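## Task

Scene 1: the LC plug in column 4 counting from the left, block 6 counting from the top, hole 1 counting from the top is not latched. Press it in until it latches. Every other fibre is live, so none may be unplugged or unlatched. No fibre may be kinked, this plug's own included. The robot must not fall over or finish tilted.

## Robot and tools

ROBOT. TidyBot++: a mobile base 0.54 m long, 0.50 m wide, 0.38 m high on four powered casters, carrying one seven-joint arm with a two-finger gripper. The shoulder sits 0.12 m ahead of the base centre at 0.68 m height. Segments: upper arm 0.42 m, forearm 0.31 m, hand 0.31 m. The arm starts folded, hand down, sticking out up to 0.08 m past the base front. Cameras: base_camera (pinhole, 644x364) and wrist_camera (fisheye, 644x476, looks along the hand).

FRAMES. Base frame: origin on the floor below the base centre, x forward, y left, z up, metres. hand_pose and hand_target use it; hand_pose is the point between the finger pads, its z axis runs out along the fingers, and the fingers open along its y axis. Odometry frame is the base frame as it was at scene start; base_odometry is wheel-count only (slip counts as travel), heading in rad, positive left, -3.142 to 3.142.

move. One action per call. Arguments:
- base: an object with any of translate_m (forward +), strafe_m (left +), rotate_rad (counter-clockwise from above +). These are offsets from where the base last reported itself, along its axes at command start. Ranges: translate_m and strafe_m -2 to 2 m, rotate_rad -6.3 to 6.3 rad.
- joints: absolute angles by name: joint_1_rad (any angle; positive is clockwise from above, opposite to heading), joint_2_rad -2.249 to 2.249 (shoulder, 0 = upright, + leans forward), joint_3_rad (any angle), joint_4_rad -2.579 to 2.579 (elbow, 0 straight; with joint_3_rad at 3.14, negative bends forward), joint_5_rad (any angle), joint_6_rad -2.099 to 2.099 (wrist), joint_7_rad (any angle; hand down, + is counter-clockwise from above, at 1.57 fingers open left/right), gripper_pos 0 (open, gap about 85 mm) to 1 (closed, squeezes hard). Tolerances for done: ±0.039 for joints 1 to 4, ±0.095 for joints 5 to 7, ±0.03 for the gripper. Unbounded joints go the short way; send steps under half a turn.
- target: one list of seven numbers [x, y, z, qw, qx, qy, qz], an absolute hand pose in the base frame, metres plus quaternion. Alongside it, joints may contain only gripper_pos.
- speeds: caps for this action only: translate_m and strafe_m 0.05 to 0.5 m/s (give one of them for a combined move), rotate_rad 0.1 to 1.57 rad/s.
- cameras: list of base_camera, wrist_camera or all; [] for no images.
- blocking: true/omitted waits until everything rests; false returns in about 0.5 s with motion continuing.
A call with no action just reports state and pictures. Unknown keys make a call invalid; out-of-range values get it refused, and a refusal, or an unrequested stop, cancels the later move, wait and finished_scene calls in that reply.

wait(seconds 0 to 10, cameras): lets time pass; returns early once running moves rest. stop(cameras): brakes all running motions; braked ones report "stopped" and may keep pressing. zoom_image(camera, region [x0, y0, x1, y1] in pixels, at most 504 by 504): closer look at that camera's latest image. finished_scene(scene): ends the scene irreversibly; the plug must stay latched without the robot.

RESULT LINES. "pictures" lists image order. "move" is done or the worst status. base_status, joint_status, hand_status: done, moving, off_target (resting away from target, possibly still pushing), stopped, not_followed (a check withheld targets; "joint command not followed" or "pose unreachable", with "cause:" for self-collision), contact_stop, time_out (base moves end after 14 s; unreachable poses wander up to 10 s), torque_fault, limit_stop_at_motor_heat. hand_status is done within 10 mm and 2 degrees. hand_target is where the joint targets would put the hand. motor_effort gives percent of maximum per motor, bracket = peak in last action; readings carry fixed bias and noise. base_tilt in degrees, forward and right positive. on_its_own lists uncommanded behaviour. "earlier move" reports a non-blocking move. ARM HIT, MOTOR HOT and OVER-TEMPERATURE FAULT warn of collisions and heat.

HANDLING. Targets usually land within about 3 cm; to correct, shift your last target by (wanted minus measured hand_pose). To hold still, resend hand_target, not hand_pose. After a joints action, resend each joint as last command plus (wanted minus read). Friction can leave small steps unmoved; repeated cumulative steps eventually move the hand until contact. hand_pose may itself be a centimetre or two wrong; trust the cameras. Forward-pointing, low, close poses and large reorientations can end badly or drive the arm into the base (no check prevents that). Hand raised straight down reaches about 0.94 m height only near the base. Closed fingertips extend about 20 mm past the hand point. Motions continue while you deliberate between calls.

AVOID. Blocked joints and bases keep pushing harder; the arm does not steer around furniture. Torque sensors over 104.5 N m (joints 1 to 4) or 51.3 N m (joints 5 to 7) freeze the arm for 10 s. Driving or turning while the arm is snagged above about 0.6 m, pushing sideways with a raised hand, or reaching far out from folded over nearby furniture can tip the robot; retract the arm or back off to recover. Sustained stretched or blocked effort heats motors until the arm sags. Do not slam, drop things, push very hard, overload the gripper, disturb neighbouring plugs or bend fibres. The wrist drives have noticeable play.

Each tool is called after "Call:" as name([rows], argument=value, ...), one row to a line, values as JSON.

## Session

Call:
move()

Scene clock: 0.00 s.
base_odometry: x=+0.000 y=+0.000 heading=+0.000
base_tilt: forward=+0.0 right=+0.2
base_status: not commanded
joint_positions: joint_1_rad=+0.032 joint_2_rad=-0.388 joint_3_rad=+3.118 joint_4_rad=-2.507 joint_5_rad=-0.041 joint_6_rad=-0.893 joint_7_rad=+1.595 gripper_pos=+0.000
joint_status: not commanded
motor_effort: joint_1_rad=+0 joint_2_rad=-1 joint_3_rad=+1 joint_4_rad=+17 joint_5_rad=+0 joint_6_rad=+2 joint_7_rad=+1
hand_pose: x=+0.2683 y=+0.0090 z=+0.5989 quat_wxyz=(-0.011, +0.998, -0.004, +0.065) (m; base frame)
hand_target: x=+0.2685 y=+0.0090 z=+0.5990 quat_wxyz=(-0.011, +0.998, -0.004, +0.065) (m; base frame)
hand_status: not commanded
pictures: base_camera, wrist_camera

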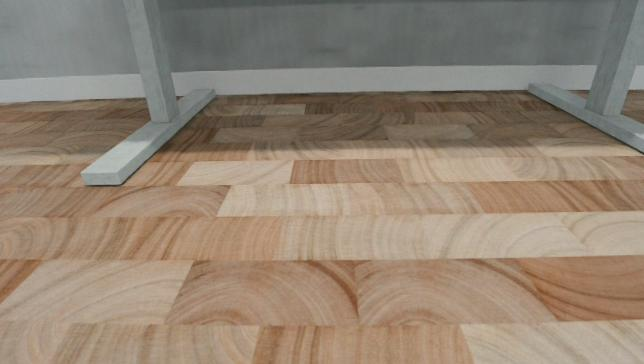

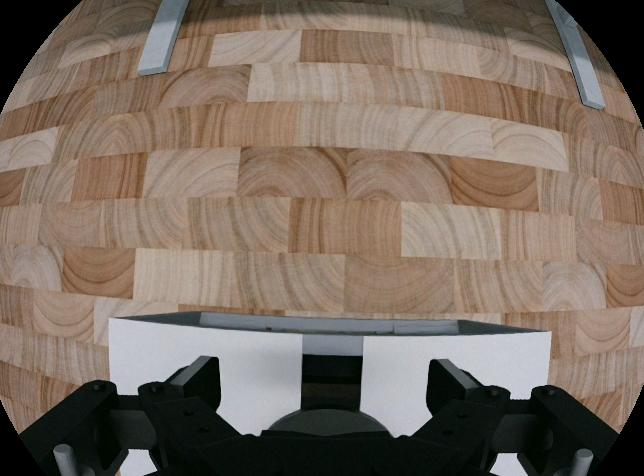

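Call:
move(joints={"joint_6_rad": 0.1})

Scene clock: 14.93 s.
move: done
base_odometry: x=+0.000 y=+0.000 heading=+0.000
base_tilt: forward=+0.0 right=+0.2
base_status: not commanded
joint_positions: joint_1_rad=+0.032 joint_2_rad=-0.388 joint_3_rad=+3.118 joint_4_rad=-2.507 joint_5_rad=-0.041 joint_6_rad=+0.045 joint_7_rad=+1.595 gripper_pos=+0.000
joint_status: all done
motor_effort: joint_1_rad=+0(0) joint_2_rad=-6(6) joint_3_rad=+1(1) joint_4_rad=+22(22) joint_5_rad=+0(0) joint_6_rad=+8(8) joint_7_rad=+1(1)
hand_pose: x=+0.5006 y=-0.0024 z=+0.7574 quat_wxyz=(+0.003, +0.861, -0.009, +0.509) (m; base frame)
hand_target: x=+0.5086 y=-0.0030 z=+0.7729 quat_wxyz=(+0.004, +0.846, -0.010, +0.533) (m; base frame)
hand_status: not commanded
pictures: base_camera, wrist_camera

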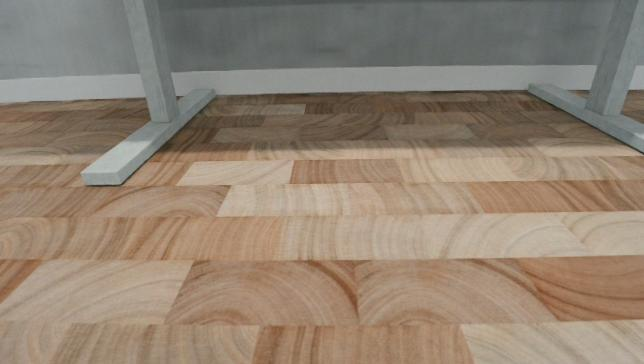

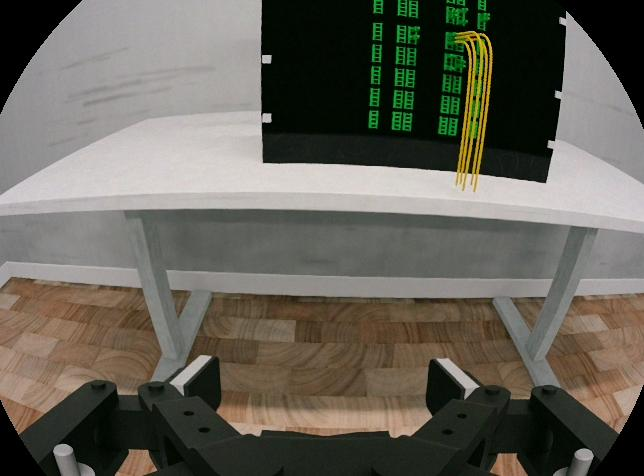

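Call:
move(joints={"joint_6_rad": 0.6}, cameras=["wrist_camera"])

Call:
zoom_image(camera="wrist_camera", region=[260, 0, 580, 320])

Scene clock: 19.87 s.
move: done
base_odometry: x=+0.000 y=+0.000 heading=+0.000
base_tilt: forward=+0.0 right=+0.2
base_status: not commanded
joint_positions: joint_1_rad=+0.032 joint_2_rad=-0.388 joint_3_rad=+3.118 joint_4_rad=-2.509 joint_5_rad=-0.041 joint_6_rad=+0.543 joint_7_rad=+1.595 gripper_pos=+0.000
joint_status: all done
motor_effort: joint_1_rad=+0(0) joint_2_rad=-6(7) joint_3_rad=+1(1) joint_4_rad=+21(23) joint_5_rad=+0(0) joint_6_rad=+9(10) joint_7_rad=+1(1)
hand_pose: x=+0.5387 y=-0.0074 z=+0.9049 quat_wxyz=(+0.011, +0.709, -0.011, +0.705) (m; base frame)
hand_target: x=+0.5387 y=-0.0079 z=+0.9239 quat_wxyz=(+0.011, +0.688, -0.012, +0.725) (m; base frame)
hand_status: not commanded
pictures: wrist_camera

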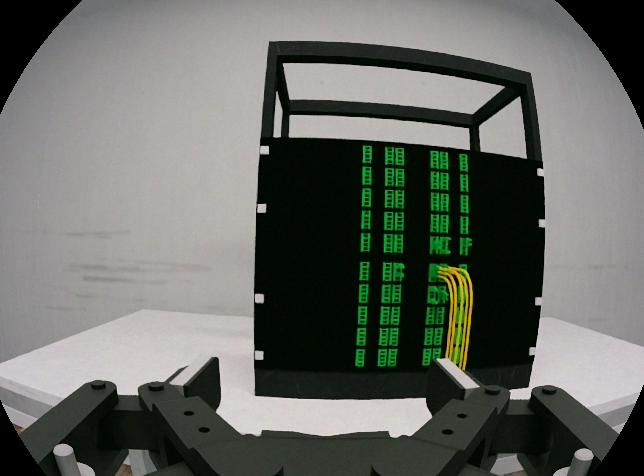

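Scaled by 1.575.

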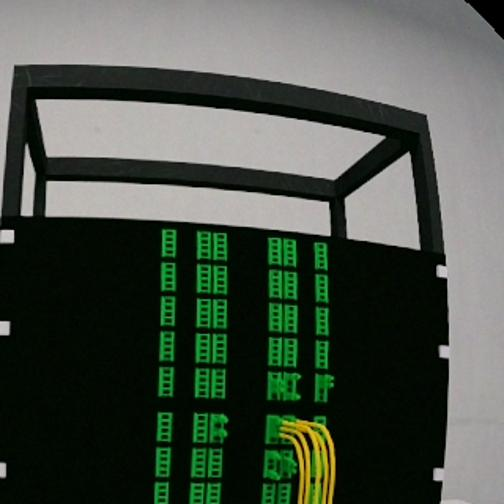

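Call:
zoom_image(camera="wrist_camera", region=[380, 225, 490, 310])

Call:
zoom_image(camera="wrist_camera", region=[340, 140, 490, 370])

Scaled by 4.582.

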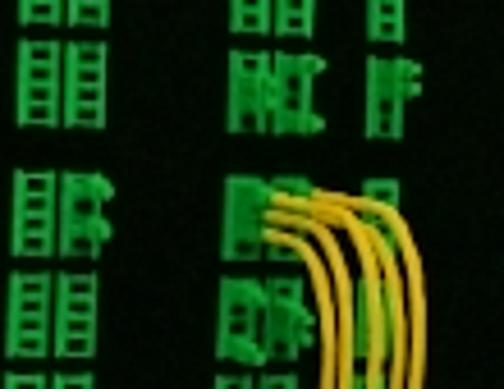

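Scaled by 2.191.

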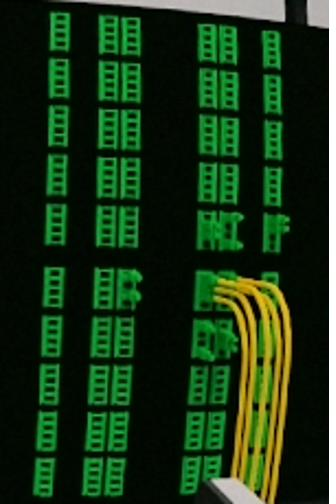

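Call:
move(base={"translate_m": 0.2, "strafe_m": -0.18, "rotate_rad": -0.03}, speeds={"translate_m": 0.2}, joints={"joint_1_rad": 0.0, "joint_7_rad": 1.571})

Call:
zoom_image(camera="wrist_camera", region=[220, 100, 420, 380])

Scene clock: 82.43 s.
move: done
base_odometry: x=+0.200 y=-0.180 heading=-0.030
base_tilt: forward=+0.0 right=+0.2
base_status: done
joint_positions: joint_1_rad=+0.012 joint_2_rad=-0.388 joint_3_rad=+3.118 joint_4_rad=-2.509 joint_5_rad=-0.041 joint_6_rad=+0.546 joint_7_rad=+1.594 gripper_pos=+0.000
joint_status: all done
motor_effort: joint_1_rad=+0(1) joint_2_rad=-6(8) joint_3_rad=+1(3) joint_4_rad=+21(23) joint_5_rad=+0(1) joint_6_rad=+9(9) joint_7_rad=+1(2)
hand_pose: x=+0.5388 y=+0.0007 z=+0.9056 quat_wxyz=(+0.003, +0.709, -0.005, +0.706) (m; base frame)
hand_target: x=+0.5387 y=+0.0055 z=+0.9239 quat_wxyz=(-0.009, +0.688, -0.009, +0.725) (m; base frame)
hand_status: not commanded
pictures: base_camera, wrist_camera

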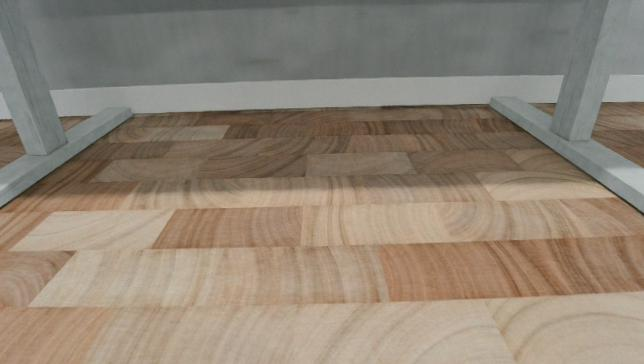

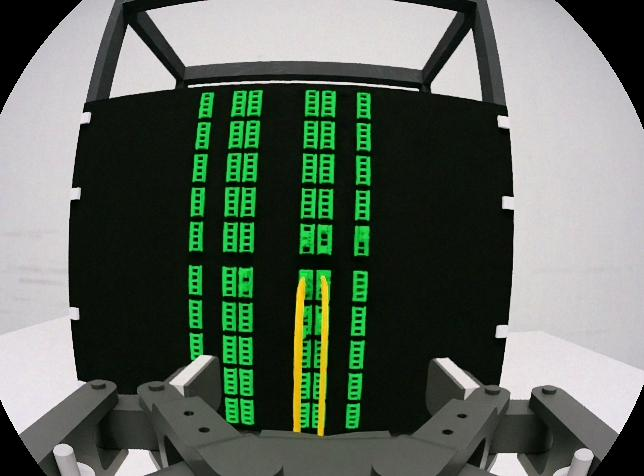

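Scaled by 1.800.

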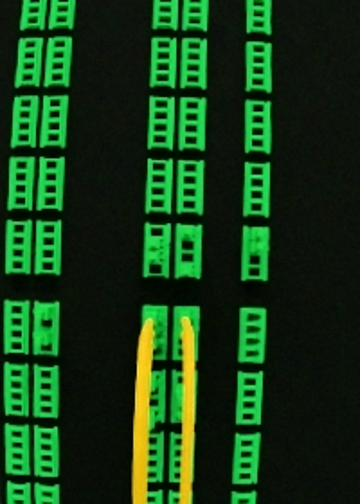

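Call:
zoom_image(camera="wrist_camera", region=[285, 220, 345, 310])

Scaled by 5.600.

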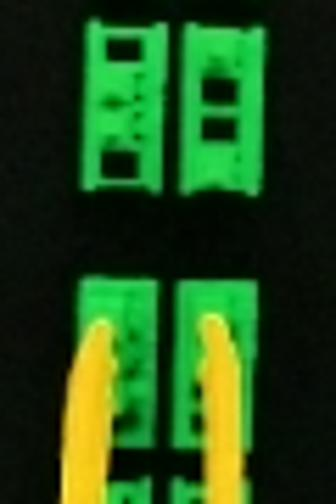

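Call:
move(target=[0.6, 0.11, 0.9, 0.242, 0.664, -0.242, 0.664], cameras=["wrist_camera"])

Scene clock: 127.30 s.
move: off_target
base_odometry: x=+0.200 y=-0.180 heading=-0.030
base_tilt: forward=+0.0 right=+0.2
base_status: not commanded
joint_positions: joint_1_rad=+1.503 joint_2_rad=-1.307 joint_3_rad=+2.115 joint_4_rad=-1.851 joint_5_rad=-0.379 joint_6_rad=-0.483 joint_7_rad=+0.987 gripper_pos=+0.000
joint_status: not commanded
motor_effort: joint_1_rad=+0(1) joint_2_rad=+27(27) joint_3_rad=+18(19) joint_4_rad=+10(24) joint_5_rad=+3(3) joint_6_rad=+7(10) joint_7_rad=+1(1)
hand_pose: x=+0.5895 y=+0.0995 z=+0.9251 quat_wxyz=(+0.281, +0.656, -0.208, +0.668) (m; base frame)
hand_target: x=+0.6000 y=+0.1100 z=+0.9000 quat_wxyz=(+0.242, +0.664, -0.242, +0.664) (m; base frame)
hand_status: off_target (0.029 m and 6.0 deg from the pose sent, 0.125 m and 39.4 deg at the start)
pictures: wrist_camera

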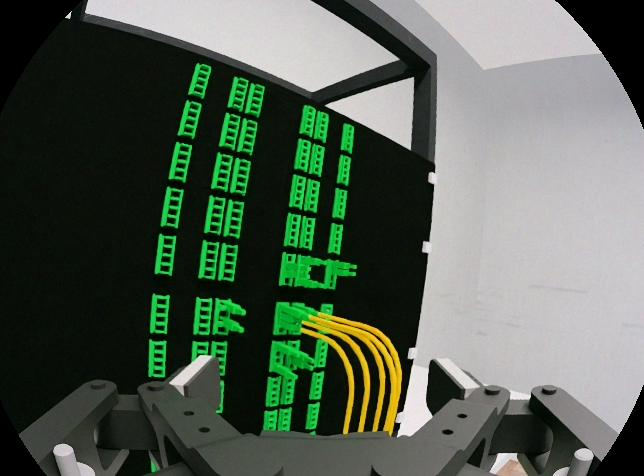

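Call:
zoom_image(camera="wrist_camera", region=[260, 240, 410, 400])

Call:
zoom_image(camera="wrist_camera", region=[265, 295, 335, 365])

Scaled by 3.150.

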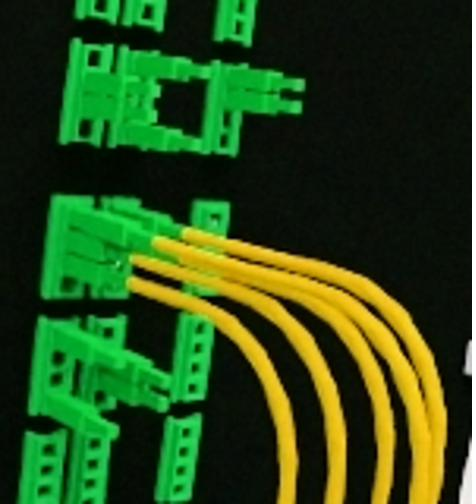

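Scaled by 7.200.

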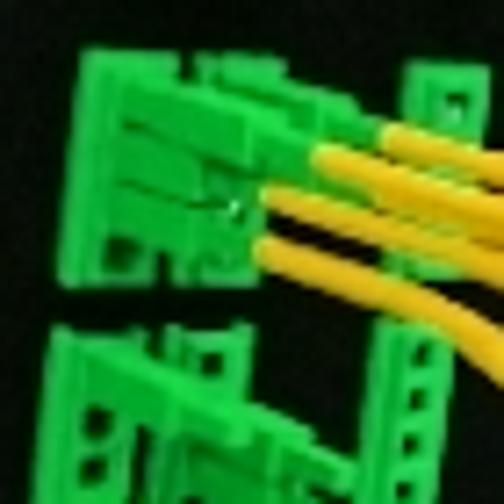

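Call:
move(base={"translate_m": -0.12}, joints={"gripper_pos": 0.9}, cameras=[])

Call:
move(base={"strafe_m": 0.014}, joints={"joint_1_rad": 0.0, "joint_2_rad": -0.388, "joint_3_rad": 3.14, "joint_4_rad": -2.388, "joint_5_rad": 0.0, "joint_6_rad": 0.47, "joint_7_rad": 1.571})

Call:
zoom_image(camera="wrist_camera", region=[240, 220, 400, 380])

Scene clock: 218.93 s.
move: done
base_odometry: x=+0.080 y=-0.177 heading=-0.030
base_tilt: forward=+0.0 right=+0.2
base_status: done
joint_positions: joint_1_rad=+1.509 joint_2_rad=-1.308 joint_3_rad=+2.113 joint_4_rad=-1.848 joint_5_rad=-0.381 joint_6_rad=-0.490 joint_7_rad=+0.985 gripper_pos=+0.900
joint_status: all done
motor_effort: joint_1_rad=+0(3) joint_2_rad=+27(27) joint_3_rad=+18(19) joint_4_rad=+11(11) joint_5_rad=+3(3) joint_6_rad=+7(8) joint_7_rad=+1(1)
hand_pose: x=+0.5904 y=+0.0979 z=+0.9234 quat_wxyz=(+0.282, +0.657, -0.211, +0.666) (m; base frame)
hand_target: x=+0.6000 y=+0.1100 z=+0.9000 quat_wxyz=(+0.242, +0.664, -0.242, +0.664) (m; base frame)
hand_status: not commanded
pictures: none
No camera images: "cameras" was empty.

Scene clock: 221.97 s.
move: done
base_odometry: x=+0.080 y=-0.163 heading=-0.030
base_tilt: forward=+0.0 right=+0.2
base_status: done
joint_positions: joint_1_rad=+0.020 joint_2_rad=-0.404 joint_3_rad=+3.114 joint_4_rad=-2.373 joint_5_rad=-0.066 joint_6_rad=+0.412 joint_7_rad=+1.505 gripper_pos=+0.900
joint_status: all done
motor_effort: joint_1_rad=+0(2) joint_2_rad=-7(29) joint_3_rad=+1(20) joint_4_rad=+24(25) joint_5_rad=+0(4) joint_6_rad=+9(10) joint_7_rad=+1(2)
hand_pose: x=+0.5542 y=-0.0016 z=+0.9506 quat_wxyz=(-0.034, +0.701, -0.048, +0.711) (m; base frame)
hand_target: x=+0.5567 y=+0.0022 z=+0.9532 quat_wxyz=(+0.000, +0.693, +0.001, +0.721) (m; base frame)
hand_status: not commanded
pictures: base_camera, wrist_camera

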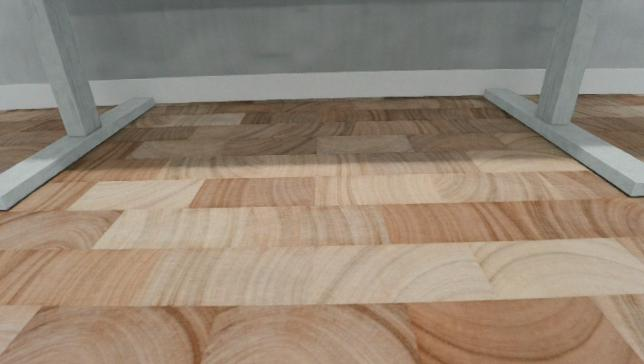

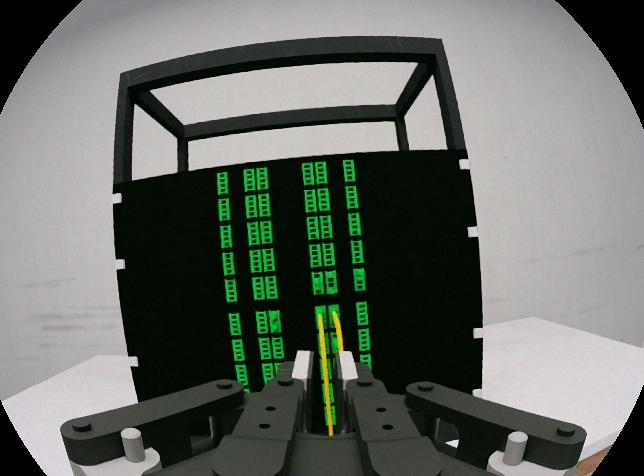

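Scaled by 3.150.

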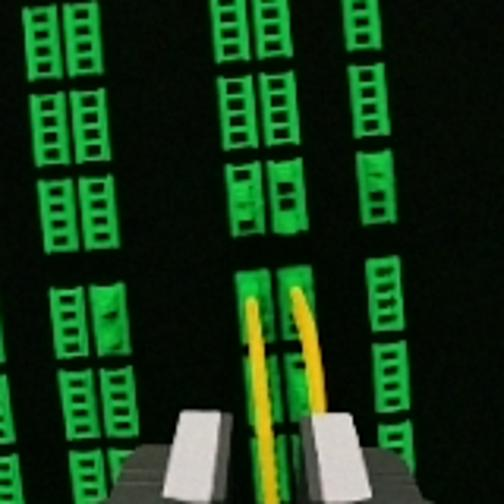

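Call:
move(base={"translate_m": 0.12}, speeds={"translate_m": 0.2}, joints={"joint_1_rad": -0.03, "joint_7_rad": 1.66, "gripper_pos": 0.93}, cameras=["wrist_camera"])

Call:
zoom_image(camera="wrist_camera", region=[260, 240, 400, 380])

Scene clock: 245.80 s.
move: done
base_odometry: x=+0.201 y=-0.166 heading=-0.030
base_tilt: forward=+0.0 right=+0.2
base_status: done
joint_positions: joint_1_rad=-0.015 joint_2_rad=-0.397 joint_3_rad=+3.117 joint_4_rad=-2.375 joint_5_rad=-0.064 joint_6_rad=+0.415 joint_7_rad=+1.603 gripper_pos=+0.930
joint_status: all done
motor_effort: joint_1_rad=+0(1) joint_2_rad=-7(9) joint_3_rad=+1(2) joint_4_rad=+23(24) joint_5_rad=+0(1) joint_6_rad=+9(9) joint_7_rad=+1(1)
hand_pose: x=+0.5559 y=+0.0124 z=+0.9477 quat_wxyz=(-0.010, +0.704, -0.002, +0.710) (m; base frame)
hand_target: x=+0.5564 y=+0.0153 z=+0.9532 quat_wxyz=(+0.021, +0.691, +0.042, +0.721) (m; base frame)
hand_status: not commanded
pictures: wrist_camera

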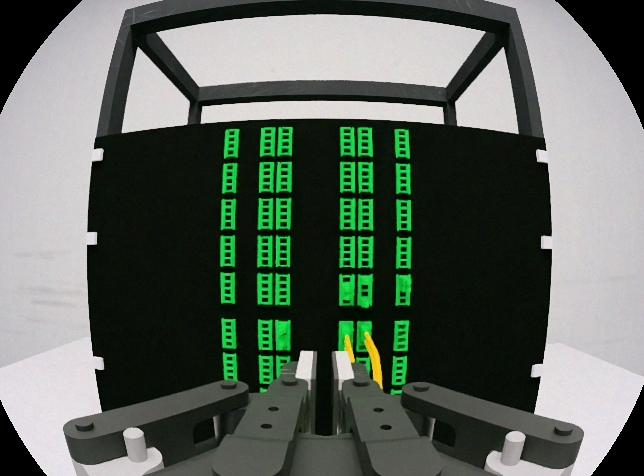

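Scaled by 3.600.

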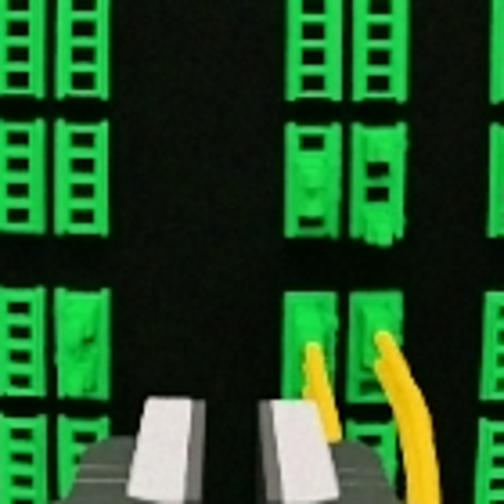

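Call:
move(base={"strafe_m": -0.013, "translate_m": 0.05}, speeds={"translate_m": 0.1}, joints={"joint_1_rad": 0.012, "joint_4_rad": -2.407, "joint_6_rad": 0.485, "gripper_pos": 0.88}, cameras=["wrist_camera"])

Call:
zoom_image(camera="wrist_camera", region=[260, 260, 400, 400])

Scene clock: 298.67 s.
move: done
base_odometry: x=+0.250 y=-0.180 heading=-0.029
base_tilt: forward=+0.0 right=+0.2
base_status: done
joint_positions: joint_1_rad=+0.004 joint_2_rad=-0.393 joint_3_rad=+3.119 joint_4_rad=-2.394 joint_5_rad=-0.063 joint_6_rad=+0.430 joint_7_rad=+1.603 gripper_pos=+0.880
joint_status: all done
motor_effort: joint_1_rad=+0(2) joint_2_rad=-7(9) joint_3_rad=+0(2) joint_4_rad=+22(24) joint_5_rad=+0(0) joint_6_rad=+9(10) joint_7_rad=+1(1)
hand_pose: x=+0.5545 y=+0.0029 z=+0.9392 quat_wxyz=(-0.003, +0.707, -0.009, +0.707) (m; base frame)
hand_target: x=+0.5542 y=-0.0031 z=+0.9465 quat_wxyz=(+0.036, +0.693, +0.028, +0.719) (m; base frame)
hand_status: not commanded
pictures: wrist_camera

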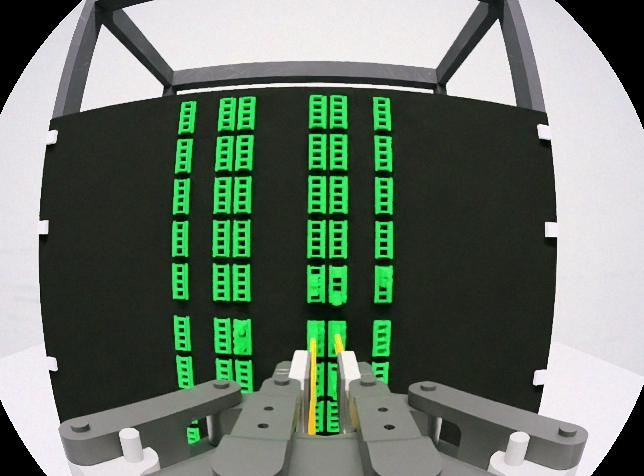

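Scaled by 3.600.

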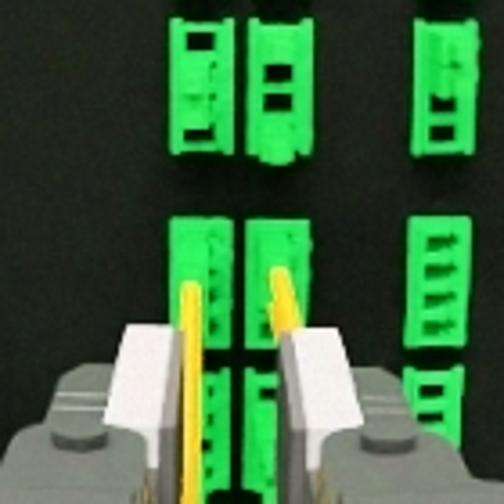

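Call:
move(base={"translate_m": -0.03}, cameras=["wrist_camera"])

Call:
move(base={"strafe_m": 0.007}, joints={"gripper_pos": 0.906}, cameras=["wrist_camera"])

Call:
zoom_image(camera="wrist_camera", region=[260, 260, 400, 400])

Scene clock: 327.23 s.
move: done
base_odometry: x=+0.220 y=-0.180 heading=-0.029
base_tilt: forward=+0.0 right=+0.2
base_status: done
joint_positions: joint_1_rad=+0.004 joint_2_rad=-0.394 joint_3_rad=+3.119 joint_4_rad=-2.396 joint_5_rad=-0.063 joint_6_rad=+0.431 joint_7_rad=+1.603 gripper_pos=+0.880
joint_status: not commanded
motor_effort: joint_1_rad=+0(0) joint_2_rad=-7(10) joint_3_rad=+0(1) joint_4_rad=+21(24) joint_5_rad=+0(0) joint_6_rad=+9(9) joint_7_rad=+1(1)
hand_pose: x=+0.5541 y=+0.0028 z=+0.9387 quat_wxyz=(-0.002, +0.707, -0.009, +0.707) (m; base frame)
hand_target: x=+0.5542 y=-0.0031 z=+0.9465 quat_wxyz=(+0.036, +0.693, +0.028, +0.719) (m; base frame)
hand_status: not commanded
pictures: wrist_camera

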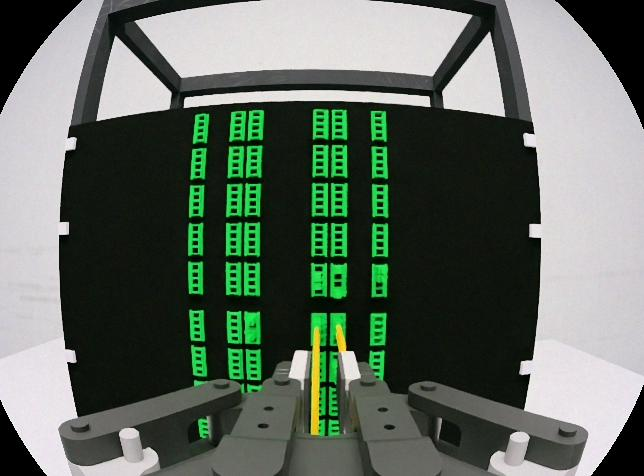

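Scene clock: 327.83 s.
move: done
base_odometry: x=+0.221 y=-0.173 heading=-0.029
base_tilt: forward=+0.0 right=+0.2
base_status: done
joint_positions: joint_1_rad=+0.004 joint_2_rad=-0.394 joint_3_rad=+3.121 joint_4_rad=-2.396 joint_5_rad=-0.062 joint_6_rad=+0.431 joint_7_rad=+1.603 gripper_pos=+0.906
joint_status: all done
motor_effort: joint_1_rad=+0(1) joint_2_rad=-7(7) joint_3_rad=+0(3) joint_4_rad=+22(23) joint_5_rad=+0(1) joint_6_rad=+9(9) joint_7_rad=+1(1)
hand_pose: x=+0.5541 y=+0.0019 z=+0.9387 quat_wxyz=(-0.002, +0.707, -0.010, +0.707) (m; base frame)
hand_target: x=+0.5542 y=-0.0031 z=+0.9465 quat_wxyz=(+0.036, +0.693, +0.028, +0.719) (m; base frame)
hand_status: not commanded
pictures: wrist_camera

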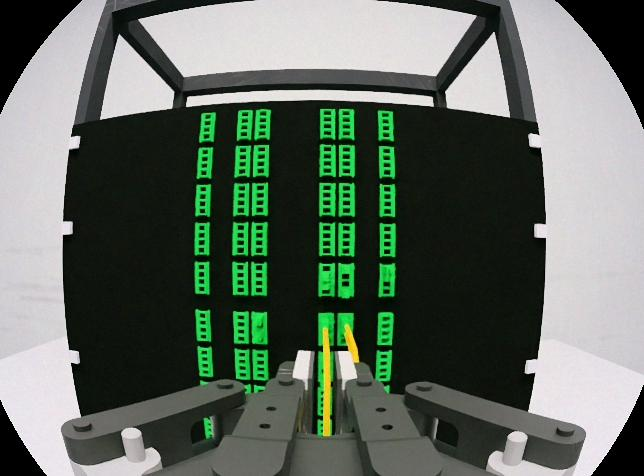

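Scaled by 3.600.

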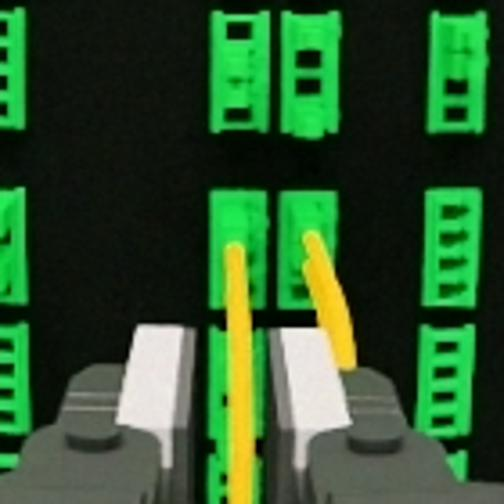

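Call:
move(base={"translate_m": 0.04}, speeds={"translate_m": 0.1}, cameras=["wrist_camera"])

Call:
zoom_image(camera="wrist_camera", region=[260, 260, 400, 400])

Scene clock: 361.97 s.
move: done
base_odometry: x=+0.261 y=-0.174 heading=-0.029
base_tilt: forward=+0.0 right=+0.2
base_status: done
joint_positions: joint_1_rad=+0.004 joint_2_rad=-0.393 joint_3_rad=+3.121 joint_4_rad=-2.396 joint_5_rad=-0.062 joint_6_rad=+0.432 joint_7_rad=+1.603 gripper_pos=+0.906
joint_status: not commanded
motor_effort: joint_1_rad=+0(0) joint_2_rad=-7(9) joint_3_rad=+1(1) joint_4_rad=+23(23) joint_5_rad=+0(0) joint_6_rad=+9(10) joint_7_rad=+1(1)
hand_pose: x=+0.5543 y=+0.0019 z=+0.9384 quat_wxyz=(-0.002, +0.707, -0.010, +0.707) (m; base frame)
hand_target: x=+0.5542 y=-0.0031 z=+0.9465 quat_wxyz=(+0.036, +0.693, +0.028, +0.719) (m; base frame)
hand_status: not commanded
pictures: wrist_camera

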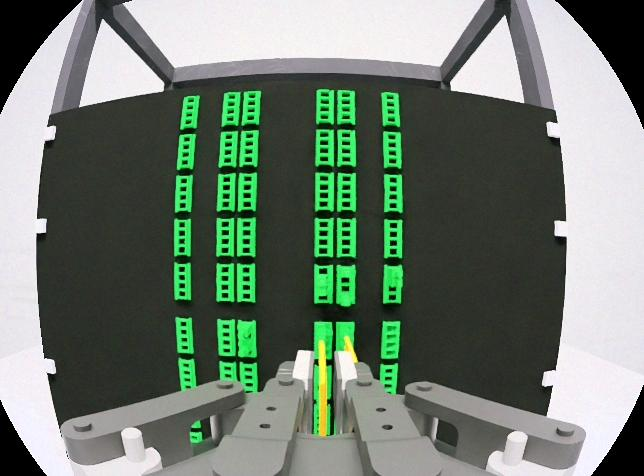

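Scaled by 3.600.

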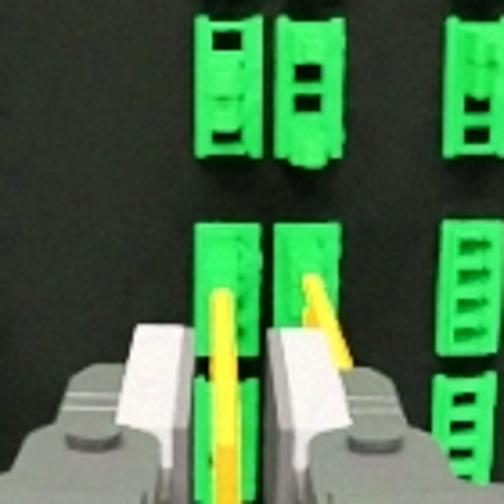

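Call:
move(base={"translate_m": 0.04, "strafe_m": 0.0035}, speeds={"translate_m": 0.1}, cameras=["wrist_camera"])

Call:
zoom_image(camera="wrist_camera", region=[260, 260, 400, 400])

Scene clock: 378.17 s.
move: done
base_odometry: x=+0.301 y=-0.172 heading=-0.030
base_tilt: forward=+0.0 right=+0.2
base_status: done
joint_positions: joint_1_rad=+0.004 joint_2_rad=-0.393 joint_3_rad=+3.121 joint_4_rad=-2.396 joint_5_rad=-0.062 joint_6_rad=+0.432 joint_7_rad=+1.603 gripper_pos=+0.906
joint_status: not commanded
motor_effort: joint_1_rad=+0(1) joint_2_rad=-7(10) joint_3_rad=+1(1) joint_4_rad=+21(23) joint_5_rad=+0(0) joint_6_rad=+9(9) joint_7_rad=+1(1)
hand_pose: x=+0.5544 y=+0.0018 z=+0.9382 quat_wxyz=(-0.002, +0.707, -0.010, +0.707) (m; base frame)
hand_target: x=+0.5542 y=-0.0031 z=+0.9465 quat_wxyz=(+0.036, +0.693, +0.028, +0.719) (m; base frame)
hand_status: not commanded
pictures: wrist_camera

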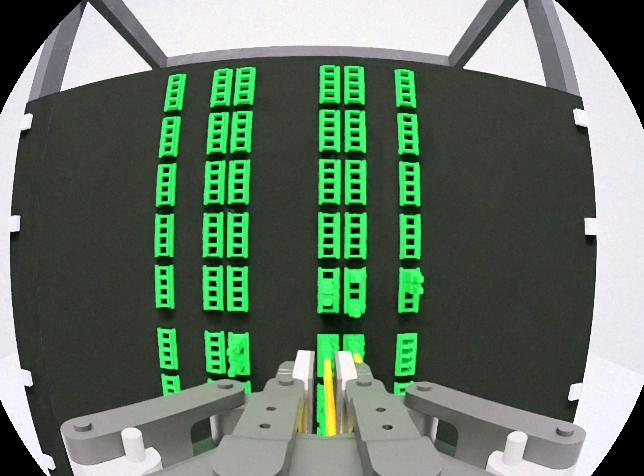

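Scaled by 3.600.

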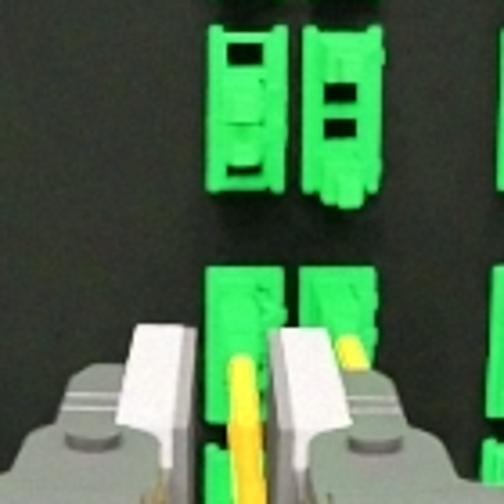

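Call:
zoom_image(camera="wrist_camera", region=[305, 325, 355, 375])

Scaled by 10.080.

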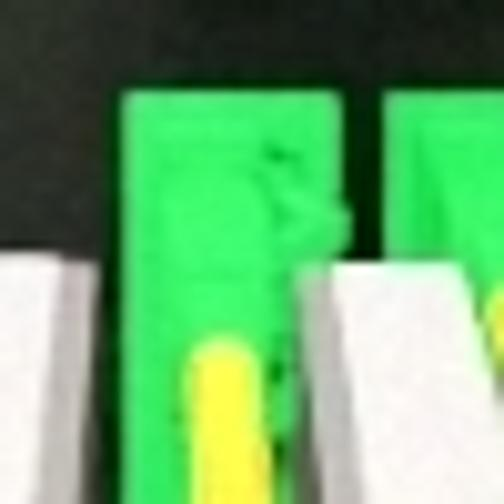

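Call:
move(base={"translate_m": 0.025, "strafe_m": -0.0012}, speeds={"translate_m": 0.1}, cameras=["wrist_camera"])

Call:
zoom_image(camera="wrist_camera", region=[290, 310, 370, 390])

Scene clock: 405.73 s.
move: done
base_odometry: x=+0.326 y=-0.174 heading=-0.029
base_tilt: forward=+0.0 right=+0.2
base_status: done
joint_positions: joint_1_rad=+0.004 joint_2_rad=-0.389 joint_3_rad=+3.121 joint_4_rad=-2.396 joint_5_rad=-0.062 joint_6_rad=+0.433 joint_7_rad=+1.603 gripper_pos=+0.906
joint_status: not commanded
motor_effort: joint_1_rad=+0(1) joint_2_rad=-7(9) joint_3_rad=+1(1) joint_4_rad=+22(23) joint_5_rad=+0(0) joint_6_rad=+9(9) joint_7_rad=+1(1)
hand_pose: x=+0.5554 y=+0.0018 z=+0.9367 quat_wxyz=(-0.002, +0.709, -0.010, +0.706) (m; base frame)
hand_target: x=+0.5542 y=-0.0031 z=+0.9465 quat_wxyz=(+0.036, +0.693, +0.028, +0.719) (m; base frame)
hand_status: not commanded
pictures: wrist_camera

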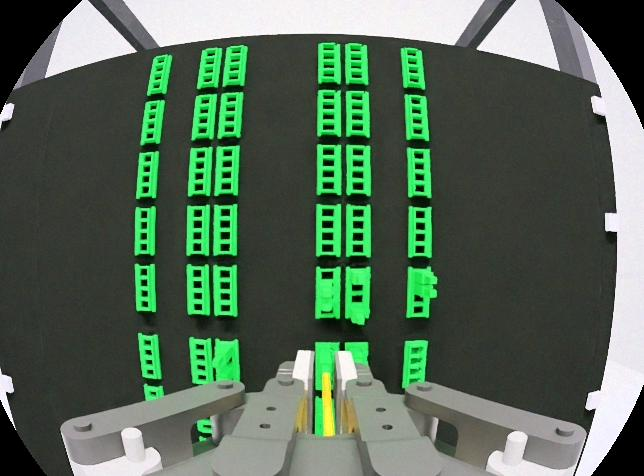

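Scaled by 6.300.

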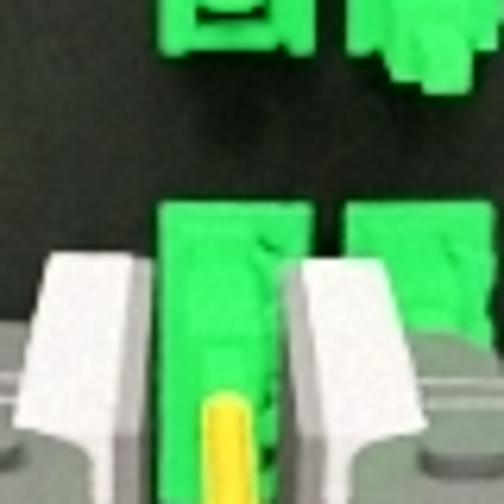

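Call:
move(base={"translate_m": 0.009, "strafe_m": -0.0012}, speeds={"translate_m": 0.05}, cameras=["wrist_camera"])

Call:
zoom_image(camera="wrist_camera", region=[290, 325, 370, 405])

Scene clock: 434.43 s.
move: done
base_odometry: x=+0.335 y=-0.175 heading=-0.029
base_tilt: forward=+0.0 right=+0.2
base_status: done
joint_positions: joint_1_rad=+0.004 joint_2_rad=-0.389 joint_3_rad=+3.121 joint_4_rad=-2.396 joint_5_rad=-0.055 joint_6_rad=+0.433 joint_7_rad=+1.603 gripper_pos=+0.906
joint_status: not commanded
motor_effort: joint_1_rad=+2(3) joint_2_rad=-7(8) joint_3_rad=+3(4) joint_4_rad=+22(23) joint_5_rad=-1(2) joint_6_rad=+9(9) joint_7_rad=+1(1)
hand_pose: x=+0.5553 y=+0.0030 z=+0.9368 quat_wxyz=(-0.001, +0.709, -0.006, +0.706) (m; base frame)
hand_target: x=+0.5542 y=-0.0031 z=+0.9465 quat_wxyz=(+0.036, +0.693, +0.028, +0.719) (m; base frame)
hand_status: not commanded
pictures: wrist_camera

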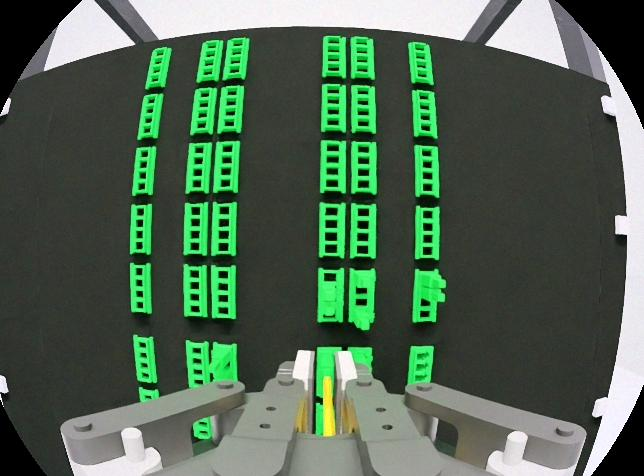

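Scaled by 6.300.

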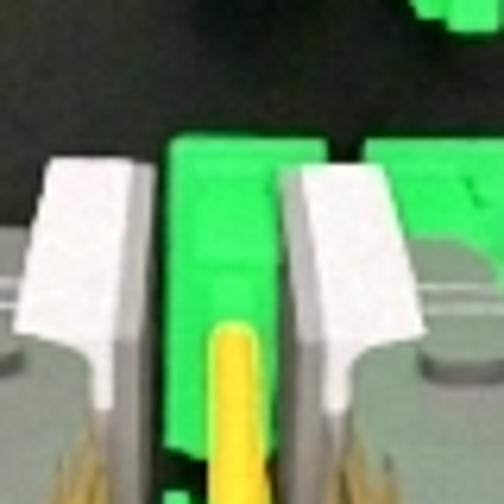

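Call:
zoom_image(camera="wrist_camera", region=[305, 335, 355, 385])

Scaled by 10.080.

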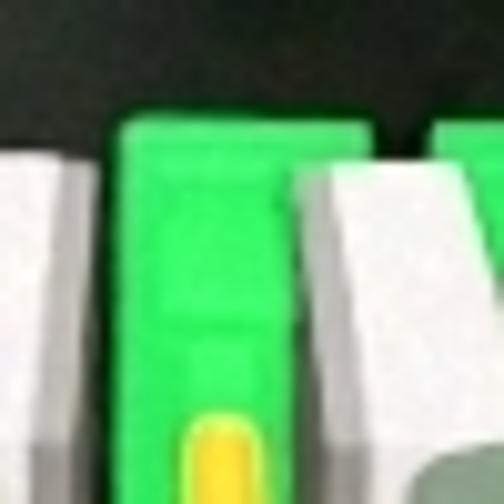

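Call:
move(base={"translate_m": -0.009}, speeds={"translate_m": 0.05}, cameras=["wrist_camera"])

Call:
zoom_image(camera="wrist_camera", region=[290, 325, 370, 405])

Scene clock: 501.97 s.
move: done
base_odometry: x=+0.326 y=-0.174 heading=-0.029
base_tilt: forward=+0.0 right=+0.2
base_status: done
joint_positions: joint_1_rad=+0.004 joint_2_rad=-0.390 joint_3_rad=+3.122 joint_4_rad=-2.397 joint_5_rad=-0.052 joint_6_rad=+0.433 joint_7_rad=+1.603 gripper_pos=+0.906
joint_status: not commanded
motor_effort: joint_1_rad=+0(2) joint_2_rad=-7(10) joint_3_rad=+1(3) joint_4_rad=+21(23) joint_5_rad=+0(1) joint_6_rad=+9(9) joint_7_rad=+0(1)
hand_pose: x=+0.5550 y=+0.0028 z=+0.9373 quat_wxyz=(+0.000, +0.708, -0.005, +0.706) (m; base frame)
hand_target: x=+0.5542 y=-0.0031 z=+0.9465 quat_wxyz=(+0.036, +0.693, +0.028, +0.719) (m; base frame)
hand_status: not commanded
pictures: wrist_camera

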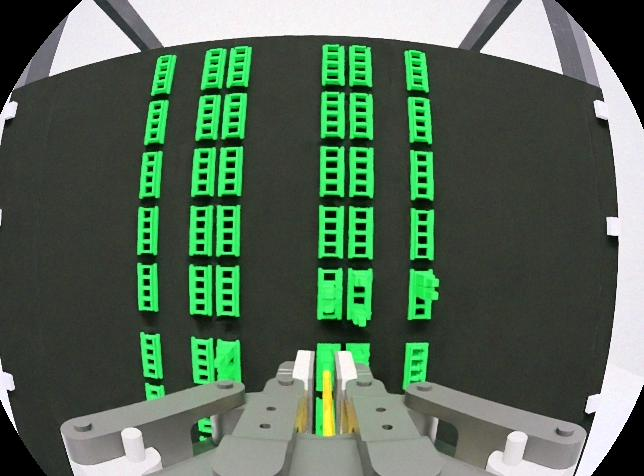

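Scaled by 6.300.

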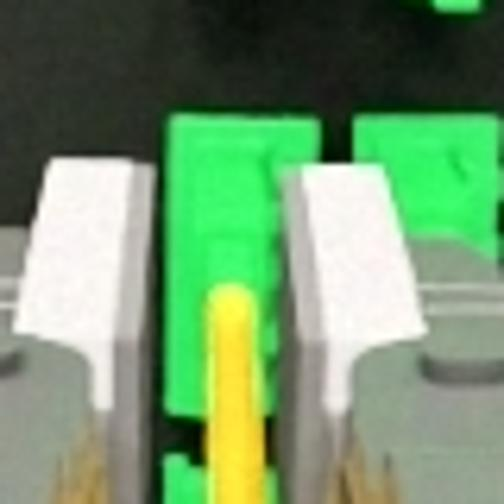

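Call:
move(base={"strafe_m": -0.0013}, joints={"gripper_pos": 0.943}, cameras=["wrist_camera"])

Call:
zoom_image(camera="wrist_camera", region=[300, 330, 350, 380])

Scene clock: 523.63 s.
move: done
base_odometry: x=+0.326 y=-0.176 heading=-0.029
base_tilt: forward=+0.0 right=+0.2
base_status: done
joint_positions: joint_1_rad=+0.004 joint_2_rad=-0.390 joint_3_rad=+3.123 joint_4_rad=-2.397 joint_5_rad=-0.052 joint_6_rad=+0.433 joint_7_rad=+1.603 gripper_pos=+0.943
joint_status: all done
motor_effort: joint_1_rad=-1(1) joint_2_rad=-7(7) joint_3_rad=-1(3) joint_4_rad=+22(23) joint_5_rad=+0(1) joint_6_rad=+9(9) joint_7_rad=+1(1)
hand_pose: x=+0.5550 y=+0.0025 z=+0.9373 quat_wxyz=(+0.000, +0.708, -0.005, +0.706) (m; base frame)
hand_target: x=+0.5542 y=-0.0031 z=+0.9465 quat_wxyz=(+0.036, +0.693, +0.028, +0.719) (m; base frame)
hand_status: not commanded
pictures: wrist_camera

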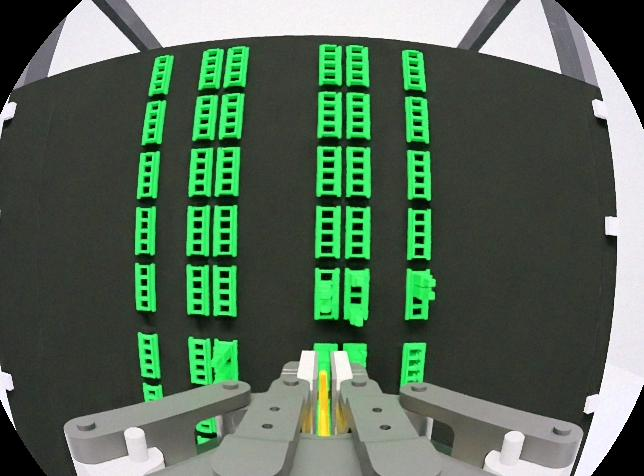

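Scaled by 10.080.

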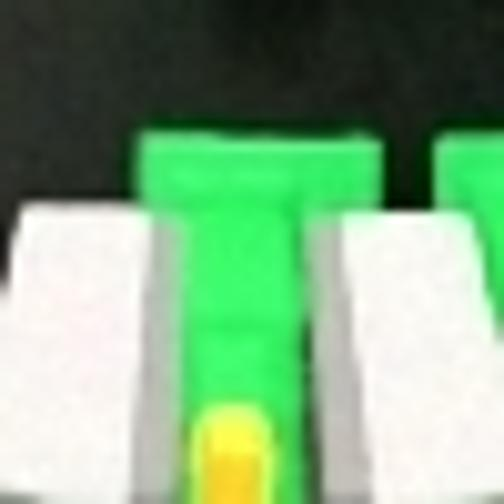

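Call:
move(joints={"gripper_pos": 0.962}, cameras=["wrist_camera"])

Call:
zoom_image(camera="wrist_camera", region=[300, 330, 350, 380])

Scene clock: 560.10 s.
move: done
base_odometry: x=+0.326 y=-0.176 heading=-0.029
base_tilt: forward=+0.0 right=+0.2
base_status: not commanded
joint_positions: joint_1_rad=+0.004 joint_2_rad=-0.390 joint_3_rad=+3.123 joint_4_rad=-2.397 joint_5_rad=-0.052 joint_6_rad=+0.433 joint_7_rad=+1.603 gripper_pos=+0.962
joint_status: all done
motor_effort: joint_1_rad=+0(0) joint_2_rad=-7(7) joint_3_rad=+0(1) joint_4_rad=+21(23) joint_5_rad=+0(0) joint_6_rad=+9(9) joint_7_rad=+1(1)
hand_pose: x=+0.5550 y=+0.0025 z=+0.9373 quat_wxyz=(+0.000, +0.708, -0.005, +0.706) (m; base frame)
hand_target: x=+0.5542 y=-0.0031 z=+0.9465 quat_wxyz=(+0.036, +0.693, +0.028, +0.719) (m; base frame)
hand_status: not commanded
pictures: wrist_camera

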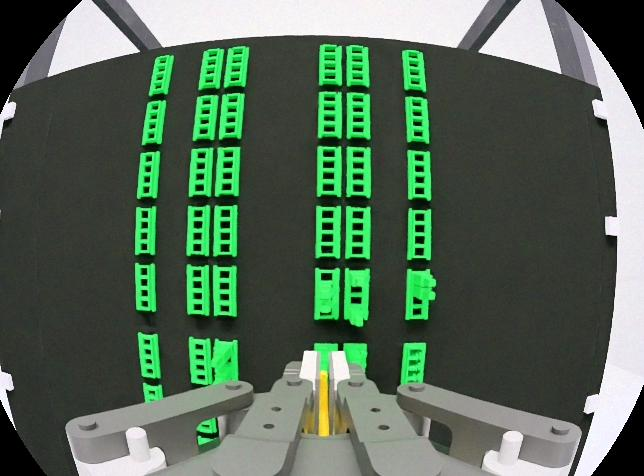

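Scaled by 10.080.

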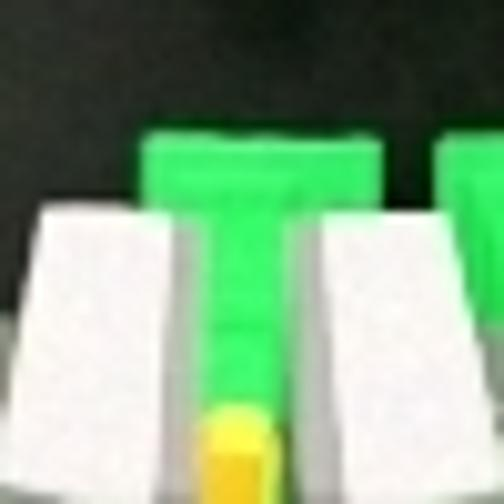

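Call:
move(base={"translate_m": 0.006}, speeds={"translate_m": 0.05}, cameras=["wrist_camera"])

Call:
zoom_image(camera="wrist_camera", region=[300, 330, 350, 380])

Scene clock: 565.63 s.
move: done
base_odometry: x=+0.333 y=-0.176 heading=-0.029
base_tilt: forward=+0.0 right=+0.2
base_status: done
joint_positions: joint_1_rad=+0.004 joint_2_rad=-0.390 joint_3_rad=+3.123 joint_4_rad=-2.397 joint_5_rad=-0.052 joint_6_rad=+0.434 joint_7_rad=+1.603 gripper_pos=+0.962
joint_status: not commanded
motor_effort: joint_1_rad=+0(1) joint_2_rad=-7(10) joint_3_rad=+1(1) joint_4_rad=+21(23) joint_5_rad=+0(0) joint_6_rad=+9(9) joint_7_rad=+1(1)
hand_pose: x=+0.5551 y=+0.0025 z=+0.9372 quat_wxyz=(+0.000, +0.708, -0.005, +0.706) (m; base frame)
hand_target: x=+0.5542 y=-0.0031 z=+0.9465 quat_wxyz=(+0.036, +0.693, +0.028, +0.719) (m; base frame)
hand_status: not commanded
pictures: wrist_camera

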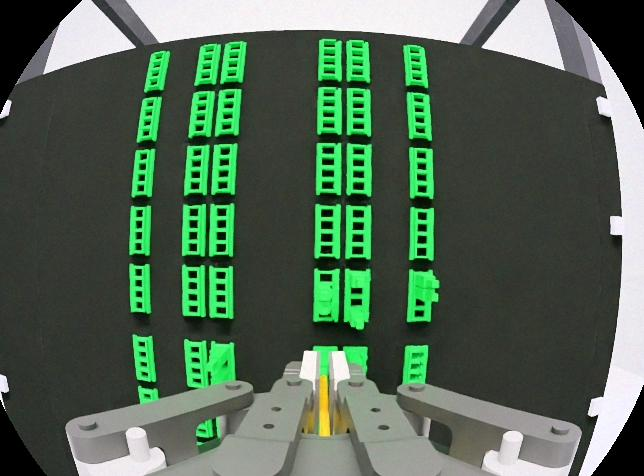

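Scaled by 10.080.

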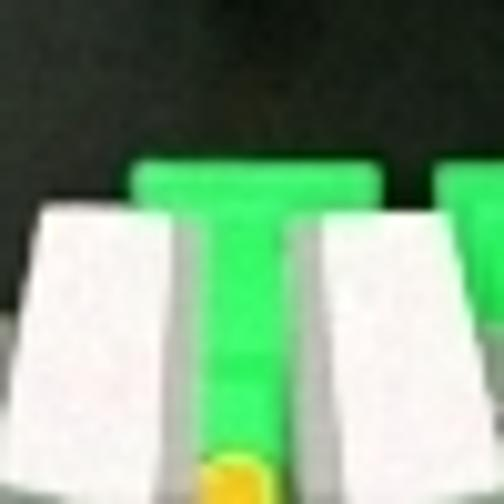

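Call:
move(base={"translate_m": 0.004}, speeds={"translate_m": 0.05}, cameras=["wrist_camera"])

Call:
zoom_image(camera="wrist_camera", region=[300, 335, 350, 385])

Scene clock: 571.50 s.
move: done
base_odometry: x=+0.337 y=-0.176 heading=-0.029
base_tilt: forward=+0.0 right=+0.2
base_status: done
joint_positions: joint_1_rad=+0.004 joint_2_rad=-0.390 joint_3_rad=+3.123 joint_4_rad=-2.397 joint_5_rad=-0.051 joint_6_rad=+0.434 joint_7_rad=+1.603 gripper_pos=+0.962
joint_status: not commanded
motor_effort: joint_1_rad=+2(3) joint_2_rad=-6(9) joint_3_rad=+3(4) joint_4_rad=+21(23) joint_5_rad=-1(1) joint_6_rad=+9(9) joint_7_rad=+1(1)
hand_pose: x=+0.5551 y=+0.0025 z=+0.9373 quat_wxyz=(+0.000, +0.708, -0.005, +0.706) (m; base frame)
hand_target: x=+0.5542 y=-0.0031 z=+0.9465 quat_wxyz=(+0.036, +0.693, +0.028, +0.719) (m; base frame)
hand_status: not commanded
pictures: wrist_camera

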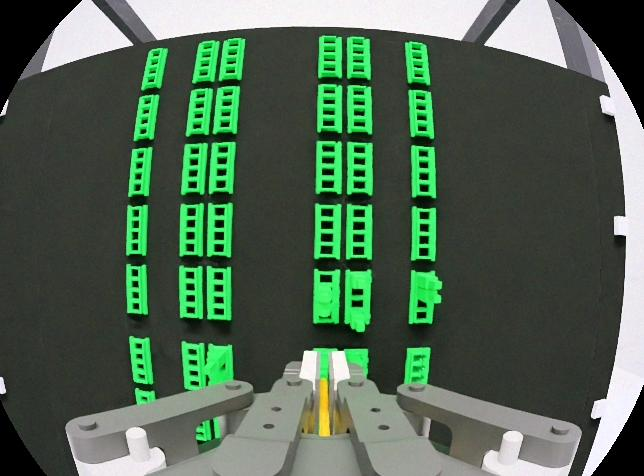

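Scaled by 10.080.

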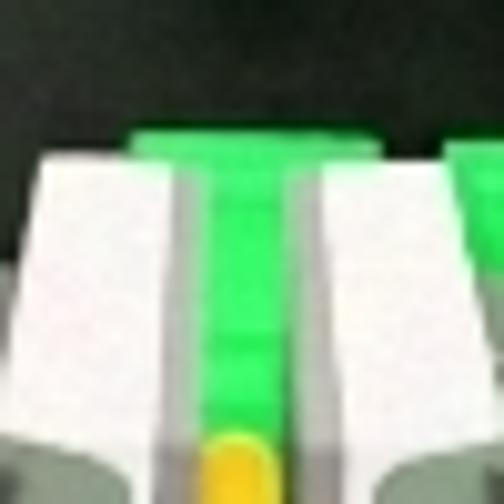

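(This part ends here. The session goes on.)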